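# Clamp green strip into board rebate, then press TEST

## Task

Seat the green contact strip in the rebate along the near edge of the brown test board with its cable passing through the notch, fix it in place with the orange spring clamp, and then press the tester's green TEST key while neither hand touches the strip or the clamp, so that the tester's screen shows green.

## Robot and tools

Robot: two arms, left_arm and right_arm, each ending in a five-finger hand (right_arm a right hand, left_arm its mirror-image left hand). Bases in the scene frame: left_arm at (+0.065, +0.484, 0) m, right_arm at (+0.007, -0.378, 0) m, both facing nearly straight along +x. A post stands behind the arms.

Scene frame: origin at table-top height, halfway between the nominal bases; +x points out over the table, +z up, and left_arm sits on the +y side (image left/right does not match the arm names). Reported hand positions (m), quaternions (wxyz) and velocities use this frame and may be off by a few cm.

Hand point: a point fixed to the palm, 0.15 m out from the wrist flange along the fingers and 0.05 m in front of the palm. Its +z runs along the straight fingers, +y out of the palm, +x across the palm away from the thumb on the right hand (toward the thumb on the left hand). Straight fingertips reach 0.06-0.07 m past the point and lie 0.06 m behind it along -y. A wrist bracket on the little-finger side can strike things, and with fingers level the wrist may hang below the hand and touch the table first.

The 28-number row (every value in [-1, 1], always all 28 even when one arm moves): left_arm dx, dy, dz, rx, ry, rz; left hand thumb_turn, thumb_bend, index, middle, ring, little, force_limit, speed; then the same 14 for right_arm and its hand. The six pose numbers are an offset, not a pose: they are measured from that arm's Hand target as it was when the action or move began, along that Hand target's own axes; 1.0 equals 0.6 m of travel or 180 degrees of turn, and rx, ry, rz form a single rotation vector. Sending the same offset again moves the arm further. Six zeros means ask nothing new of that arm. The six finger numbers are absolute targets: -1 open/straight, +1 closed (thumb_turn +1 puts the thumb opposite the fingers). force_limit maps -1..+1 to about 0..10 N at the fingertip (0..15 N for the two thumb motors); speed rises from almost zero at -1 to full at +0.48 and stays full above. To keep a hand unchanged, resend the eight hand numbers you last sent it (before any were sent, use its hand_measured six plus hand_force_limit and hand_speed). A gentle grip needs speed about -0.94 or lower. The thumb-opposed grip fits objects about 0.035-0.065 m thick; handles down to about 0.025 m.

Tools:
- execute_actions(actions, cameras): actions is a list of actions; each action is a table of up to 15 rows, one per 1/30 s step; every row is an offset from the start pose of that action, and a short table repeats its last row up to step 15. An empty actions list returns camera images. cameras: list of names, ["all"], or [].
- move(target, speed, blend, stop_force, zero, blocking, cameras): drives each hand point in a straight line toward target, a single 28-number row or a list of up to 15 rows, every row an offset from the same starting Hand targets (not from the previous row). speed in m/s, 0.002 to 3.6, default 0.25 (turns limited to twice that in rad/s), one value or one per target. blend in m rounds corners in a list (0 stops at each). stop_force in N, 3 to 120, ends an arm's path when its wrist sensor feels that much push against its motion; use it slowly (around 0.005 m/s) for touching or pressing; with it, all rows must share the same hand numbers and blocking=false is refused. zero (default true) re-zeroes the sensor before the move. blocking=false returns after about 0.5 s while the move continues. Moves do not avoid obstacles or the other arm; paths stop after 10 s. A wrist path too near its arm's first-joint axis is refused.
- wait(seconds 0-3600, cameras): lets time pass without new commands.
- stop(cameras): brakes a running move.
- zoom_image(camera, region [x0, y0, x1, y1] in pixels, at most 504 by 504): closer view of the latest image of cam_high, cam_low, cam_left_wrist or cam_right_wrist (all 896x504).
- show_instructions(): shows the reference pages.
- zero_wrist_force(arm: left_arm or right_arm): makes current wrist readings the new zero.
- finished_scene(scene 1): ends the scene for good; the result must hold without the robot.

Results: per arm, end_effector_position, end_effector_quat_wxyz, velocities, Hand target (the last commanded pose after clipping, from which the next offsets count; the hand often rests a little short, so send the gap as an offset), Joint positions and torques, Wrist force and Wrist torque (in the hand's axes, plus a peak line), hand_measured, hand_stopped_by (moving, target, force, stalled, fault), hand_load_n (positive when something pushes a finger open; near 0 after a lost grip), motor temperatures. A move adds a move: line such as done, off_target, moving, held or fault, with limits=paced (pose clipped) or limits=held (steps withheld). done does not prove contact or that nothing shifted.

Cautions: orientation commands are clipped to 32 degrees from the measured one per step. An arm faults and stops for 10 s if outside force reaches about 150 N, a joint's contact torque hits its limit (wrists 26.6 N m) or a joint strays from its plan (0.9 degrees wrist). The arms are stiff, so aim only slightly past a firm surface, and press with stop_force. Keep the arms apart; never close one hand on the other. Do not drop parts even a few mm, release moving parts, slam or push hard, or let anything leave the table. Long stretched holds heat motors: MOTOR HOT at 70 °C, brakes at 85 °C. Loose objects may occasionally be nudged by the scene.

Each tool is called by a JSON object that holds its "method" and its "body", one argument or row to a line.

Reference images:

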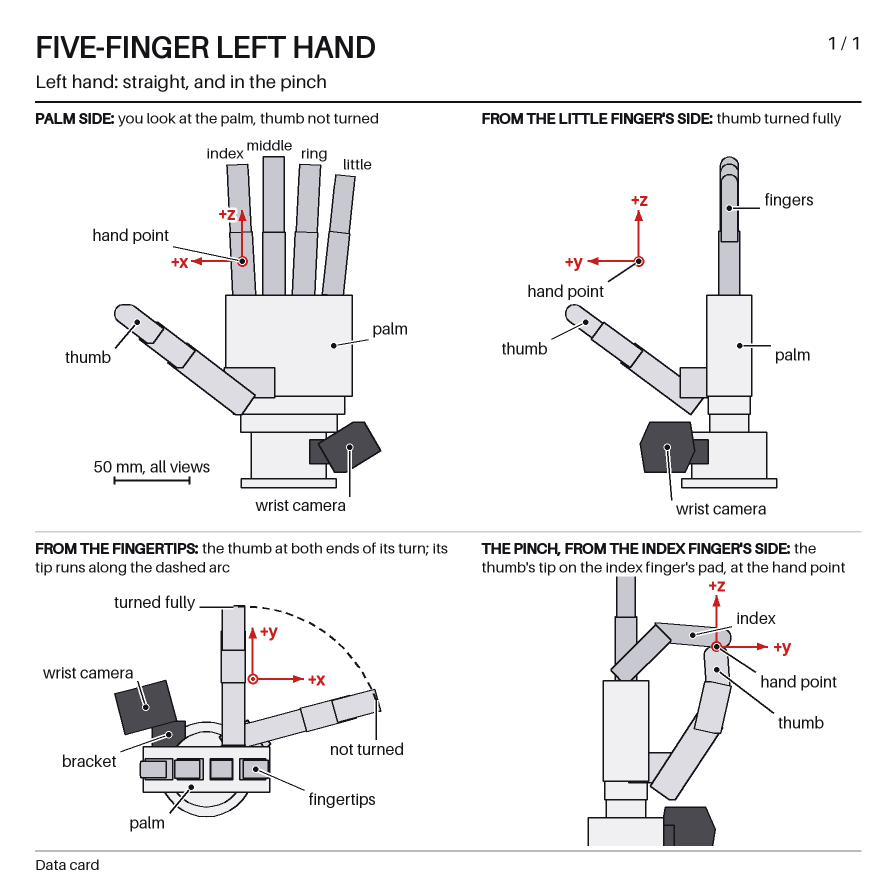

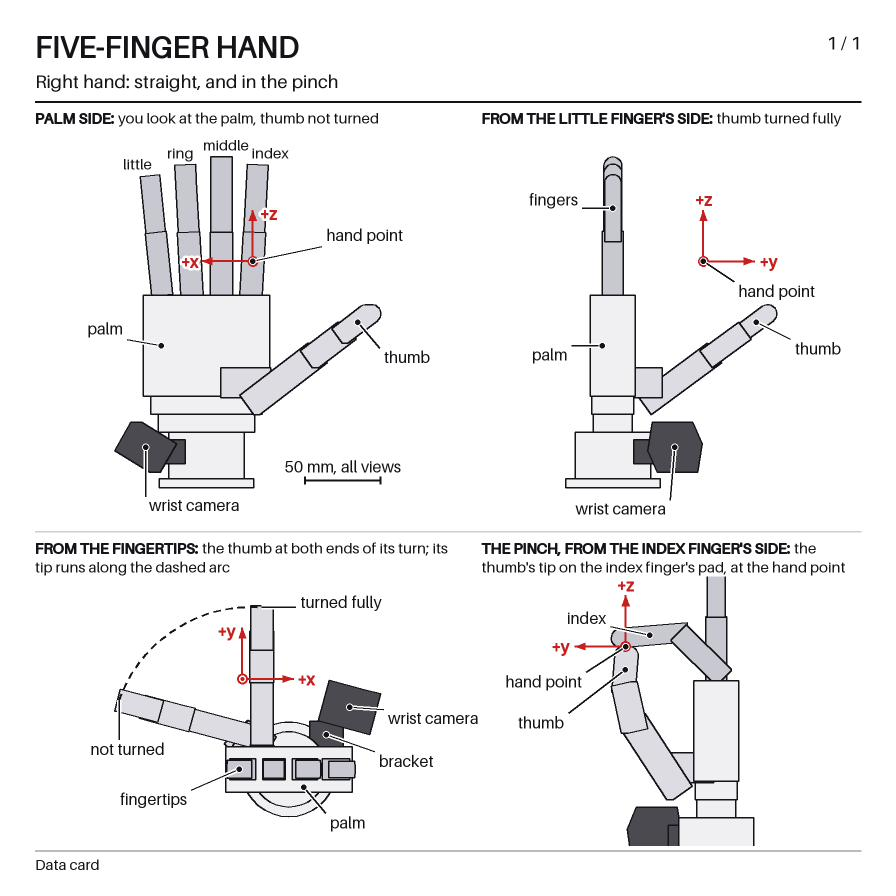

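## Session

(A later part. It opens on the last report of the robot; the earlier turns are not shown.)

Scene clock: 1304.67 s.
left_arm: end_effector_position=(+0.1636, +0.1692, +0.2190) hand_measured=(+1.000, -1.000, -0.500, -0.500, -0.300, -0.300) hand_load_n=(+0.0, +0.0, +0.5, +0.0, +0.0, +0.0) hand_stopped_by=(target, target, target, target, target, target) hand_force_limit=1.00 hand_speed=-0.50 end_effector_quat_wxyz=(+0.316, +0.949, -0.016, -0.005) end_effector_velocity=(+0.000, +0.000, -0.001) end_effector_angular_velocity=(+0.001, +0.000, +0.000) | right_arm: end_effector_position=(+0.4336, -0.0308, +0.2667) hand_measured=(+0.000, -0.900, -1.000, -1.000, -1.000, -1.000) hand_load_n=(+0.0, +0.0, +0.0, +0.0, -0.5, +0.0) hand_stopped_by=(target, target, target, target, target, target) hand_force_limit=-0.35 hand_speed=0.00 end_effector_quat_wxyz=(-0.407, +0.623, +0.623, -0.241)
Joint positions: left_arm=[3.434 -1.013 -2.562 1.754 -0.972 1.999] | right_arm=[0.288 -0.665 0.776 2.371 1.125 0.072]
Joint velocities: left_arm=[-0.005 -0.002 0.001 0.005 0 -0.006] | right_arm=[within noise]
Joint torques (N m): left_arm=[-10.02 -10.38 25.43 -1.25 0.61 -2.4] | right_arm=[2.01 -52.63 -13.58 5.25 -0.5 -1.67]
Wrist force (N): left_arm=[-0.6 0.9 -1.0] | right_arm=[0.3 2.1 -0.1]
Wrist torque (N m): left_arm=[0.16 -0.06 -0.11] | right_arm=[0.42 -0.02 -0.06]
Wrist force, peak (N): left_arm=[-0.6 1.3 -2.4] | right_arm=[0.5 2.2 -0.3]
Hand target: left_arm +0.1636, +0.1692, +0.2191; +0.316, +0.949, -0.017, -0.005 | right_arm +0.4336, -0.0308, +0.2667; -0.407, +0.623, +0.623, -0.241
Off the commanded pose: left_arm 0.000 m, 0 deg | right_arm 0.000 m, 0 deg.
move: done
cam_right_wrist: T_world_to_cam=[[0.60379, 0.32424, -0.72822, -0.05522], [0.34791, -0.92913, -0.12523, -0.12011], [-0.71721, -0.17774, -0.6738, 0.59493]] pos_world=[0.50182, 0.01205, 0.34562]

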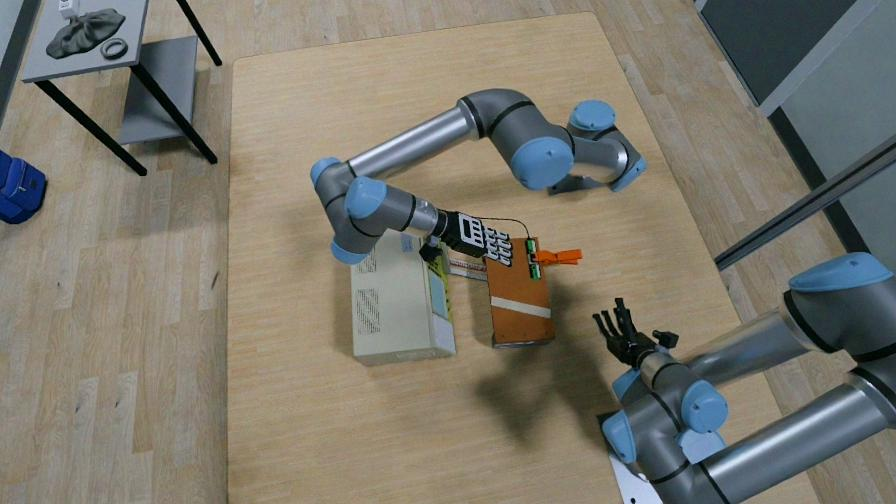

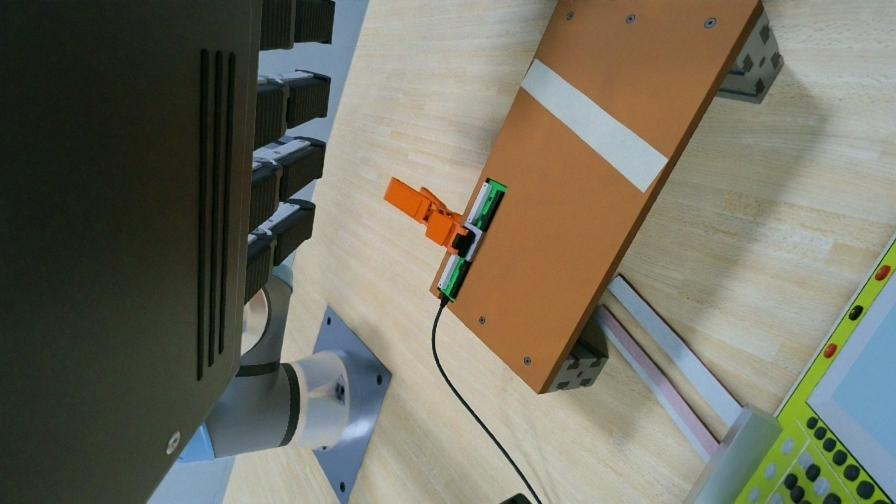

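{"method": "move", "body": {
  "target": [0,0,0,0,0,0,1,-1,-0.5,-0.5,-0.3,-0.3,1.0,-0.5,-0.1987,0.0853,0.002,-0.2135,-0.075,0.0117,-1,-0.9,0.0,1,1,1,0.3,0],
  "speed": 0.12,
  "cameras": ["cam_high","cam_right_wrist"]
}}

Scene clock: 1345.17 s.
left_arm: end_effector_position=(+0.1637, +0.1692, +0.2191) hand_measured=(+1.000, -1.000, -0.500, -0.500, -0.300, -0.300) hand_load_n=(+0.0, +0.0, -0.5, +0.0, +0.0, +0.0) hand_stopped_by=(target, target, target, target, target, target) hand_force_limit=1.00 hand_speed=-0.50 end_effector_quat_wxyz=(+0.316, +0.949, -0.017, -0.005) | right_arm: end_effector_position=(+0.4495, -0.1410, +0.2001) hand_measured=(-1.000, -0.900, +0.000, +1.000, +1.000, +1.000) hand_load_n=(+0.0, +0.0, +0.0, +0.0, +0.0, +0.0) hand_stopped_by=(target, target, target, target, target, target) hand_force_limit=0.30 hand_speed=0.00 end_effector_quat_wxyz=(-0.100, +0.701, +0.699, -0.100)
Joint positions: left_arm=[3.433 -1.013 -2.562 1.754 -0.972 1.999] | right_arm=[0.272 -1.012 1.25 1.607 1.493 0.27]
Joint torques (N m): left_arm=[-10.09 -9.9 29.11 -1.49 3.67 -1.74] | right_arm=[-5.61 -31.16 -20.93 3.57 -1.75 -1.19]
Wrist force (N): left_arm=[-0.5 0.9 -1.1] | right_arm=[0.4 0.4 -0.5]
Wrist torque (N m): left_arm=[0.18 -0.07 -0.09] | right_arm=[0.09 -0.03 -0.03]
Wrist force, peak (N): left_arm=[-0.6 1.4 -1.5] | right_arm=[0.4 2.3 -0.1]
Hand target: left_arm +0.1637, +0.1692, +0.2191; +0.316, +0.949, -0.017, -0.005 | right_arm +0.4495, -0.1410, +0.2001; -0.100, +0.701, +0.699, -0.100
Off the commanded pose: left_arm 0.000 m, 0 deg | right_arm 0.000 m, 0 deg.
move: done
cam_right_wrist: T_world_to_cam=[[0.93951, 0.22638, -0.25704, -0.33646], [0.3056, -0.89295, 0.33054, -0.30352], [-0.1547, -0.3891, -0.90812, 0.30617]] pos_world=[0.45622, -0.07573, 0.29188]

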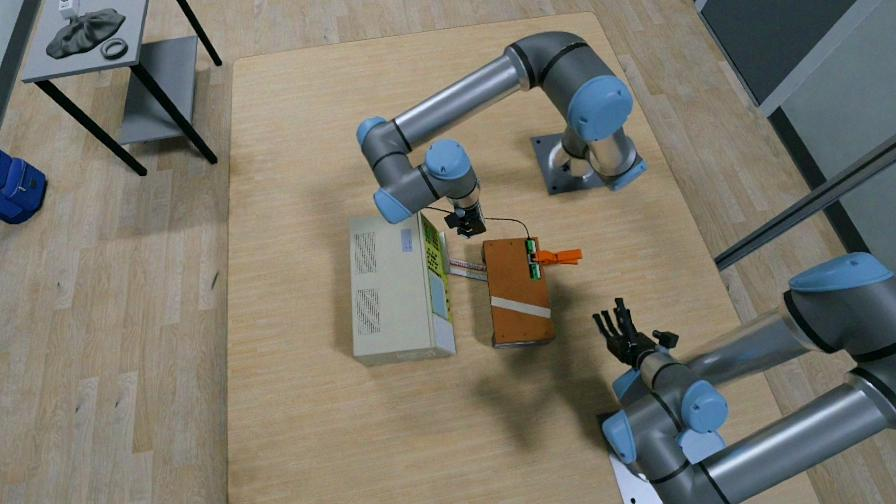

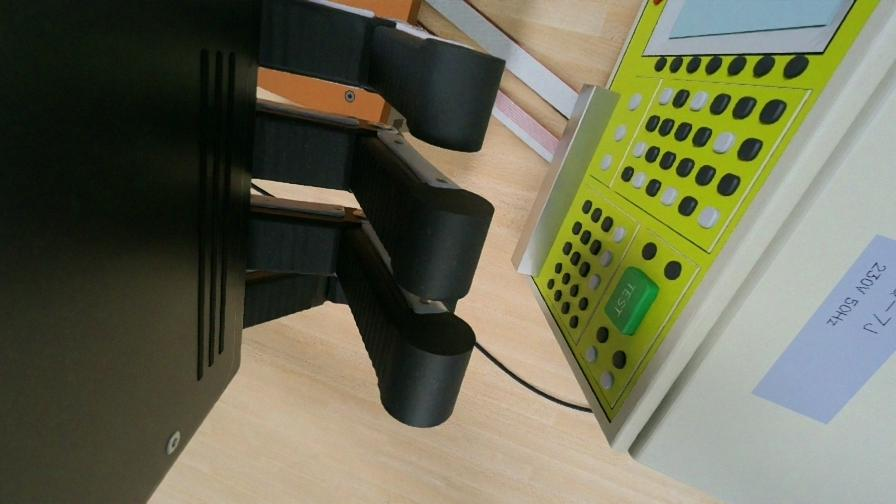

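{"method": "zoom_image", "body": {
  "camera": "cam_high",
  "region": [390, 190, 490, 290]
}}

{"method": "zoom_image", "body": {
  "camera": "cam_right_wrist",
  "region": [440, 150, 760, 470]
}}

Scaled by 5.040 from the camera's image (finer frame: 1280x720).

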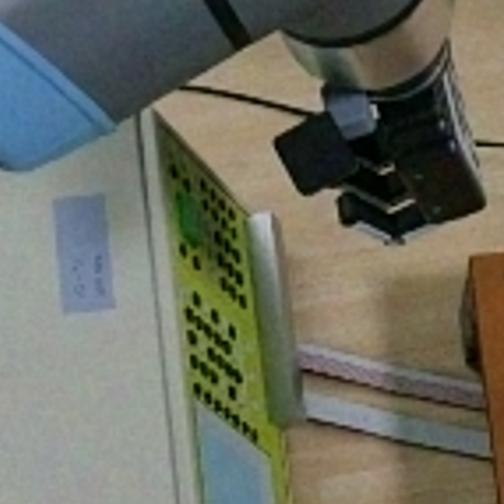

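Scaled by 1.575 from the camera's image (finer frame: 1280x720).

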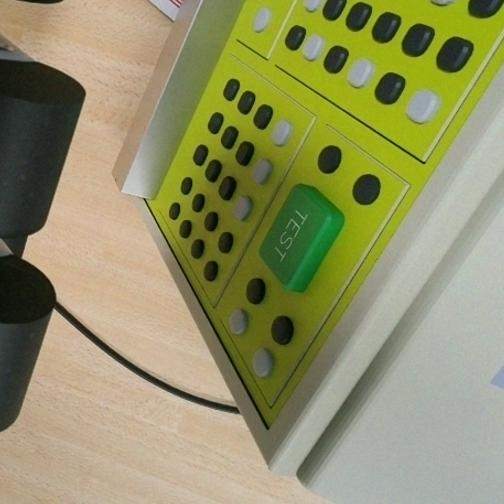

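{"method": "move", "body": {
  "target": [0,0,0,0,0,0,1,-1,-0.5,-0.5,-0.3,-0.3,1.0,-0.5,-0.005,0.0838,0.0685,0,0,0,-1,-0.9,0.0,1,1,1,0.3,0],
  "speed": 0.06,
  "stop_force": 5,
  "cameras": ["cam_high","cam_right_wrist"]
}}

Scene clock: 1371.20 s.
left_arm: end_effector_position=(+0.1637, +0.1692, +0.2191) hand_measured=(+1.000, -1.000, -0.500, -0.500, -0.300, -0.300) hand_load_n=(+0.0, +0.0, +0.0, +0.0, +0.0, +0.0) hand_stopped_by=(target, target, target, target, target, target) hand_force_limit=1.00 hand_speed=-0.50 end_effector_quat_wxyz=(+0.316, +0.949, -0.017, -0.005) | right_arm: end_effector_position=(+0.4862, -0.1441, +0.1465) hand_measured=(-1.000, -0.900, +0.000, +1.000, +1.000, +1.000) hand_load_n=(+0.0, +0.0, +0.0, +0.0, +0.0, +0.0) hand_stopped_by=(target, target, target, target, target, target) hand_force_limit=0.30 hand_speed=0.00 end_effector_quat_wxyz=(-0.100, +0.701, +0.699, -0.100)
Joint positions: left_arm=[3.433 -1.013 -2.562 1.754 -0.972 1.999] | right_arm=[0.248 -0.9 1.208 1.539 1.5 0.247]
Joint torques (N m): left_arm=[-10 -9.54 28.85 -1.53 3.44 -1.62] | right_arm=[6.65 -46.41 -8.9 5.35 -1.6 0.59]
Wrist force (N): left_arm=[-0.6 1.3 -1.3] | right_arm=[0.4 0.6 -0.3]
Wrist torque (N m): left_arm=[0.23 -0.06 -0.10] | right_arm=[0.11 -0.04 0.05]
Wrist force, peak (N): left_arm=[-0.6 1.2 -1.6] | right_arm=[0.1 1.2 0.1]
Hand target: left_arm +0.1637, +0.1692, +0.2191; +0.316, +0.949, -0.017, -0.005 | right_arm +0.4862, -0.1441, +0.1465; -0.100, +0.701, +0.699, -0.100
Off the commanded pose: left_arm 0.000 m, 0 deg | right_arm 0.000 m, 0 deg.
move: done
cam_right_wrist: T_world_to_cam=[[0.93952, 0.22641, -0.25698, -0.38413], [0.30562, -0.8929, 0.33065, -0.29985], [-0.1546, -0.38919, -0.90809, 0.26191]] pos_world=[0.49302, -0.07884, 0.23828]

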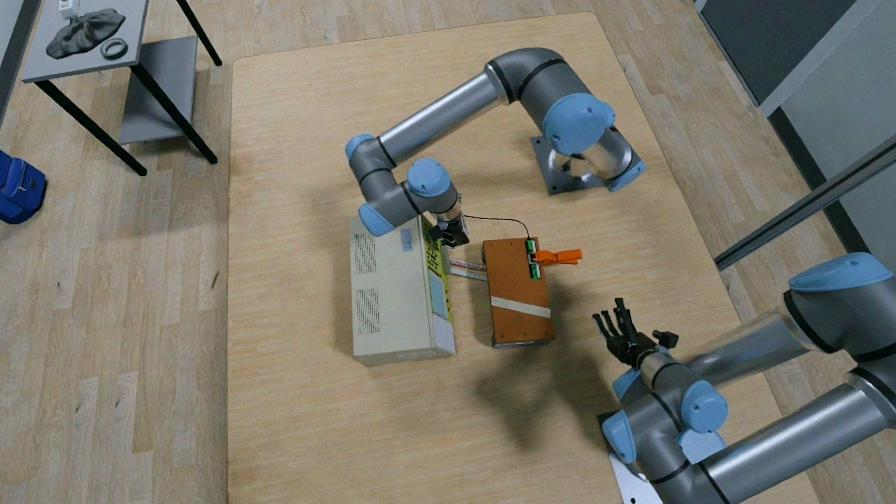

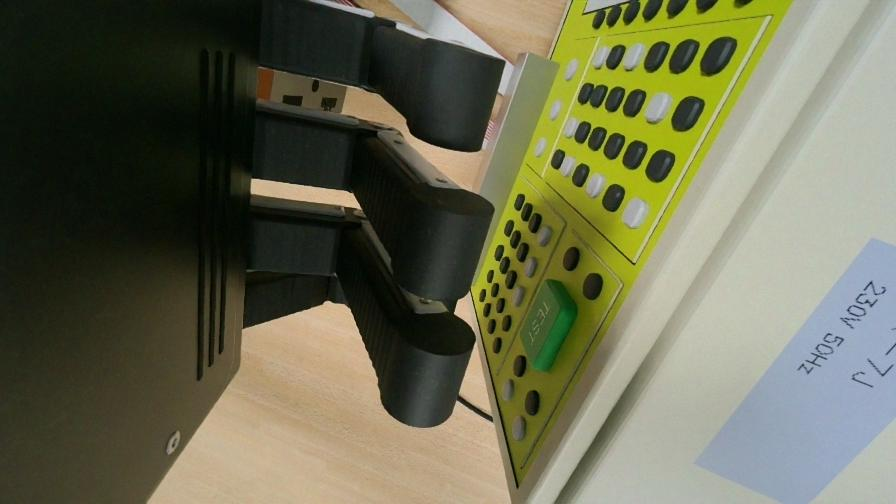

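{"method": "zoom_image", "body": {
  "camera": "cam_right_wrist",
  "region": [460, 240, 620, 400]
}}

Scaled by 3.150 from the camera's image (finer frame: 1280x720).

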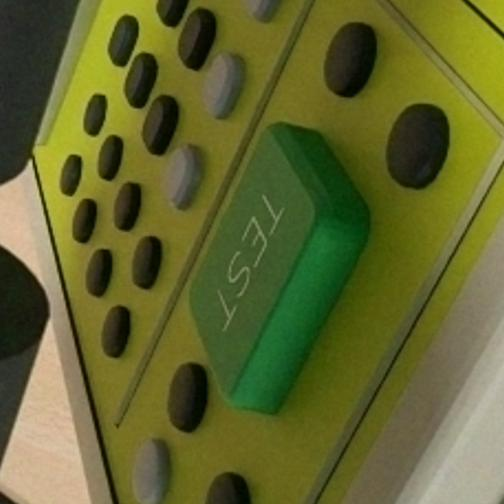

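{"method": "move", "body": {
  "target": [0,0,0,0,0,0,1,-1,-0.5,-0.5,-0.3,-0.3,1.0,-0.5,0,0.0666,0.0026,0,0,0,-1,-0.9,0.0,1,1,1,0.3,0],
  "speed": 0.012,
  "stop_force": 4,
  "cameras": ["cam_high","cam_right_wrist"]
}}

Scene clock: 1385.70 s.
left_arm: end_effector_position=(+0.1637, +0.1692, +0.2191) hand_measured=(+1.000, -1.000, -0.500, -0.500, -0.300, -0.300) hand_load_n=(+0.0, +0.0, +0.0, +0.0, +0.0, +0.0) hand_stopped_by=(target, target, target, target, target, target) hand_force_limit=1.00 hand_speed=-0.50 end_effector_quat_wxyz=(+0.316, +0.949, -0.017, -0.005) | right_arm: end_effector_position=(+0.5126, -0.1442, +0.1377) hand_measured=(-1.000, -0.900, +0.000, +1.000, +1.000, +1.000) hand_load_n=(+0.0, +0.0, +0.5, +0.0, +0.5, +0.0) hand_stopped_by=(target, target, target, target, target, target) hand_force_limit=0.30 hand_speed=0.00 end_effector_quat_wxyz=(-0.100, +0.701, +0.699, -0.100)
Joint positions: left_arm=[3.433 -1.013 -2.562 1.754 -0.972 1.999] | right_arm=[0.236 -0.835 1.119 1.564 1.503 0.236]
Joint torques (N m): left_arm=[-9.28 -9.07 29.16 -1.42 3.77 -1.62] | right_arm=[6.25 -47.92 -11.1 -0.78 -0.89 0.54]
Wrist force (N): left_arm=[-0.6 1.0 -1.5] | right_arm=[0.5 -2.6 -0.6]
Wrist torque (N m): left_arm=[0.20 -0.07 -0.09] | right_arm=[0.02 0.07 0.00]
Wrist force, peak (N): left_arm=[-0.7 1.3 -1.5] | right_arm=[0.0 -4.0 -1.5]
Hand target: left_arm +0.1637, +0.1692, +0.2191; +0.316, +0.949, -0.017, -0.005 | right_arm +0.5125, -0.1442, +0.1377; -0.100, +0.701, +0.699, -0.100 (not the last commanded pose)
Off the commanded pose: left_arm 0.000 m, 0 deg | right_arm 0.012 m, 0 deg.
move: contact (right_arm)
cam_right_wrist: T_world_to_cam=[[0.93952, 0.22641, -0.25698, -0.41107], [0.30562, -0.8929, 0.33065, -0.30507], [-0.1546, -0.38919, -0.90809, 0.25795]] pos_world=[0.51932, -0.07894, 0.22948]

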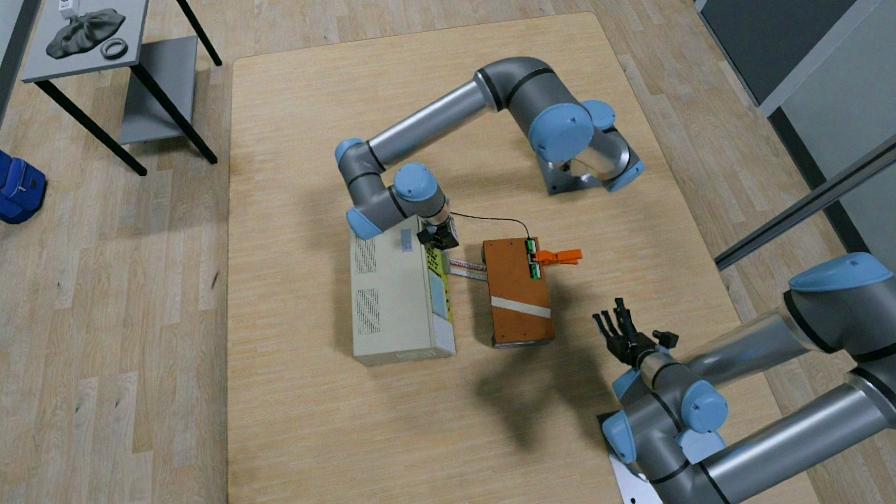

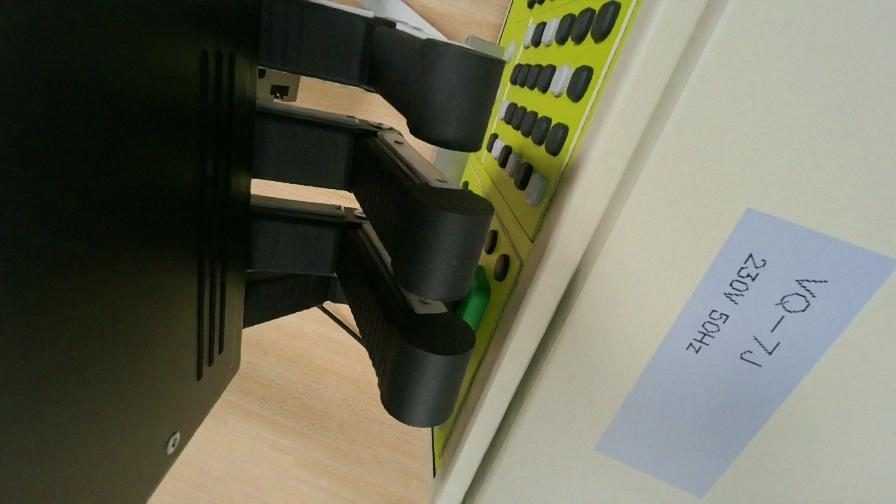

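{"method": "move", "body": {
  "target": [0,0,0,0,0,0,1,-1,-0.5,-0.5,-0.3,-0.3,1.0,-0.5,0,0.02,0.0008,0,0,0,-1,-0.9,0.0,1,1,1,0.3,0],
  "speed": 0.008,
  "stop_force": 9,
  "zero": false,
  "cameras": ["cam_high","cam_right_wrist"]
}}

{"method": "zoom_image", "body": {
  "camera": "cam_high",
  "region": [390, 200, 490, 370]
}}

Scene clock: 1390.57 s.
left_arm: end_effector_position=(+0.1637, +0.1692, +0.2191) hand_measured=(+1.000, -1.000, -0.500, -0.500, -0.300, -0.300) hand_load_n=(+0.0, +0.0, +0.0, +0.0, +0.5, +0.0) hand_stopped_by=(target, target, target, target, target, target) hand_force_limit=1.00 hand_speed=-0.50 end_effector_quat_wxyz=(+0.316, +0.949, -0.017, -0.005) | right_arm: end_effector_position=(+0.5157, -0.1442, +0.1367) hand_measured=(-1.000, -0.900, +0.000, +1.000, +1.000, +1.000) hand_load_n=(+0.0, +0.0, +1.5, +0.0, +0.0, +0.0) hand_stopped_by=(target, target, target, target, target, target) hand_force_limit=0.30 hand_speed=0.00 end_effector_quat_wxyz=(-0.100, +0.701, +0.699, -0.100)
Joint positions: left_arm=[3.433 -1.013 -2.562 1.754 -0.972 1.999] | right_arm=[0.235 -0.827 1.107 1.567 1.503 0.234]
Joint torques (N m): left_arm=[-9.64 -9.84 27.98 -1.65 3.75 -1.46] | right_arm=[6.14 -47.26 -10.56 -2.15 -0.34 -0.09]
Wrist force (N): left_arm=[-0.6 1.1 -1.3] | right_arm=[-1.8 -7.6 -2.3]
Wrist torque (N m): left_arm=[0.21 -0.06 -0.10] | right_arm=[0.03 0.10 0.01]
Wrist force, peak (N): left_arm=[-0.7 1.2 -1.5] | right_arm=[-2.9 -12.9 -2.7]
Hand target: left_arm +0.1637, +0.1692, +0.2191; +0.316, +0.949, -0.017, -0.005 | right_arm +0.5157, -0.1442, +0.1367; -0.100, +0.701, +0.699, -0.100 (not the last commanded pose)
Off the commanded pose: left_arm 0.000 m, 0 deg | right_arm 0.009 m, 0 deg.
move: contact (right_arm)
cam_right_wrist: T_world_to_cam=[[0.93952, 0.22641, -0.25698, -0.41427], [0.30562, -0.8929, 0.33065, -0.30565], [-0.1546, -0.38919, -0.90809, 0.25743]] pos_world=[0.52242, -0.07894, 0.22838]

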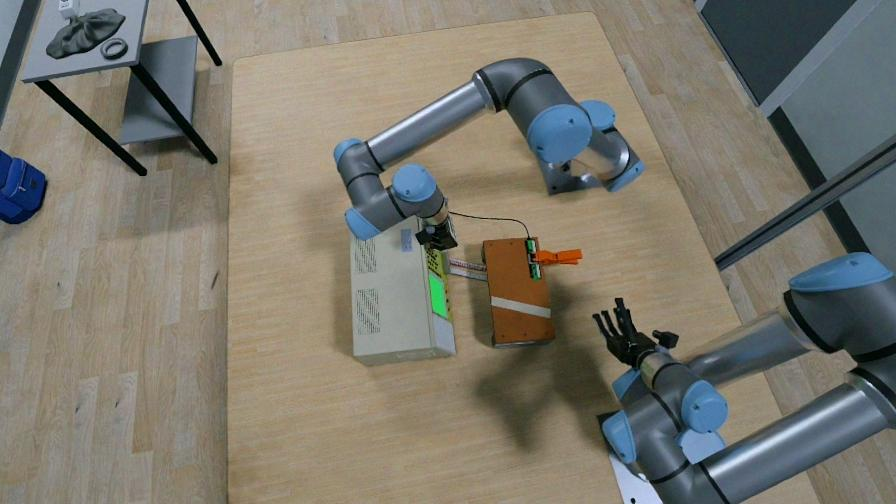

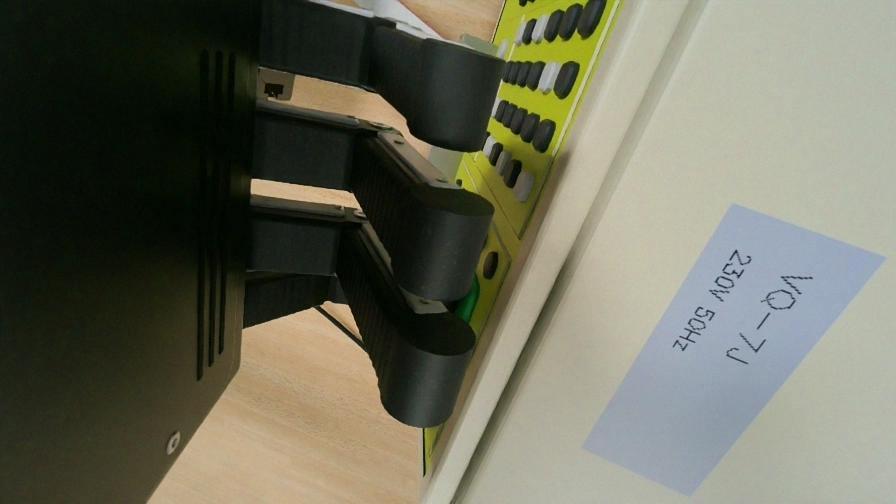

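Scaled by 2.965 from the camera's image (finer frame: 1280x720).

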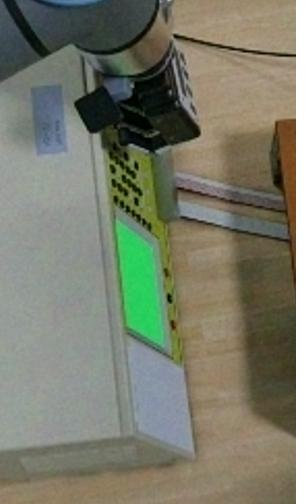

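Screen is green. Retreat.

{"method": "move", "body": {
  "target": [0,0,0,0,0,0,1,-1,-0.5,-0.5,-0.3,-0.3,1.0,-0.5,0,-0.11,-0.13,0,0,0,-1,-0.9,0.0,1,1,1,0.3,0],
  "speed": 0.1,
  "cameras": ["cam_high","cam_right_wrist"]
}}

{"method": "zoom_image", "body": {
  "camera": "cam_high",
  "region": [400, 200, 600, 370]
}}

Scene clock: 1394.00 s.
left_arm: end_effector_position=(+0.1637, +0.1692, +0.2191) hand_measured=(+1.000, -1.000, -0.500, -0.500, -0.300, -0.300) hand_load_n=(+0.0, +0.0, +0.0, +0.5, +0.0, +0.0) hand_stopped_by=(target, target, target, target, target, target) hand_force_limit=1.00 hand_speed=-0.50 end_effector_quat_wxyz=(+0.316, +0.949, -0.017, -0.005) | right_arm: end_effector_position=(+0.4742, -0.1440, +0.2301) hand_measured=(-1.000, -0.900, +0.000, +1.000, +1.000, +1.000) hand_load_n=(+0.0, +0.0, +0.0, +0.0, +0.0, +0.0) hand_stopped_by=(target, target, target, target, target, target) hand_force_limit=0.30 hand_speed=0.00 end_effector_quat_wxyz=(-0.100, +0.701, +0.699, -0.100)
Joint positions: left_arm=[3.433 -1.013 -2.562 1.754 -0.972 1.999] | right_arm=[0.254 -0.975 1.112 1.708 1.498 0.253]
Joint torques (N m): left_arm=[-10.74 -9.87 28.18 -1.76 3.7 -1.55] | right_arm=[-6.45 -31.78 -10.62 -0.12 -1.27 -0.67]
Wrist force (N): left_arm=[-0.5 1.1 -1.0] | right_arm=[-0.2 0.8 -0.5]
Wrist torque (N m): left_arm=[0.21 -0.08 -0.09] | right_arm=[0.19 0.09 -0.05]
Wrist force, peak (N): left_arm=[-0.9 1.4 -1.3] | right_arm=[-2.1 -7.7 -2.6]
Hand target: left_arm +0.1637, +0.1692, +0.2191; +0.316, +0.949, -0.017, -0.005 | right_arm +0.4742, -0.1440, +0.2301; -0.100, +0.701, +0.699, -0.100
Off the commanded pose: left_arm 0.000 m, 0 deg | right_arm 0.000 m, 0 deg.
move: done
cam_right_wrist: T_world_to_cam=[[0.93954, 0.22645, -0.25687, -0.35139], [0.3056, -0.89292, 0.3306, -0.32356], [-0.1545, -0.38911, -0.90814, 0.33592]] pos_world=[0.48092, -0.07864, 0.32178]

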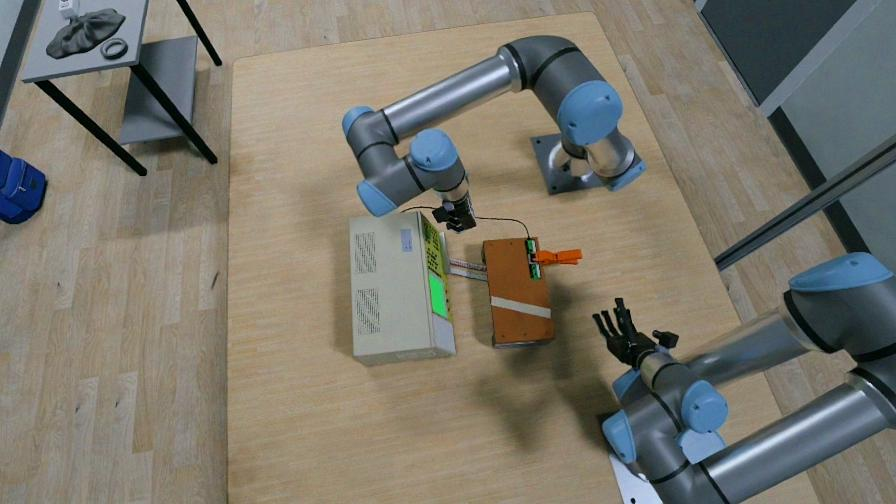

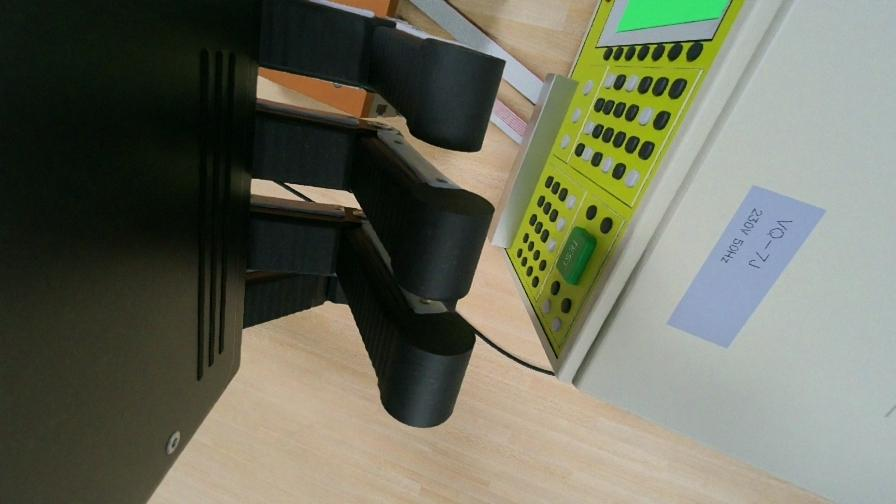

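Scaled by 2.520 from the camera's image (finer frame: 1280x720).

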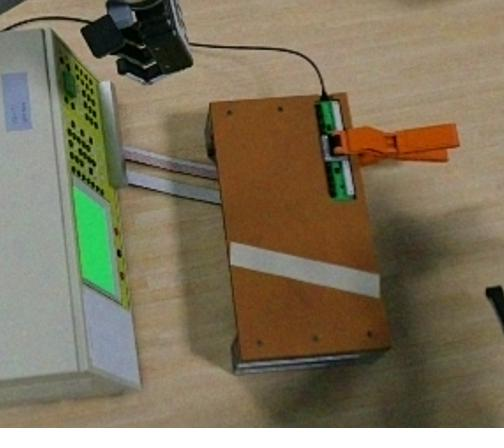

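The screen stays green and the clamp is holding the strip with both hands clear, so I'm ending the scene.

{"method": "finished_scene", "body": {

}}

The scene is finished: the task was done.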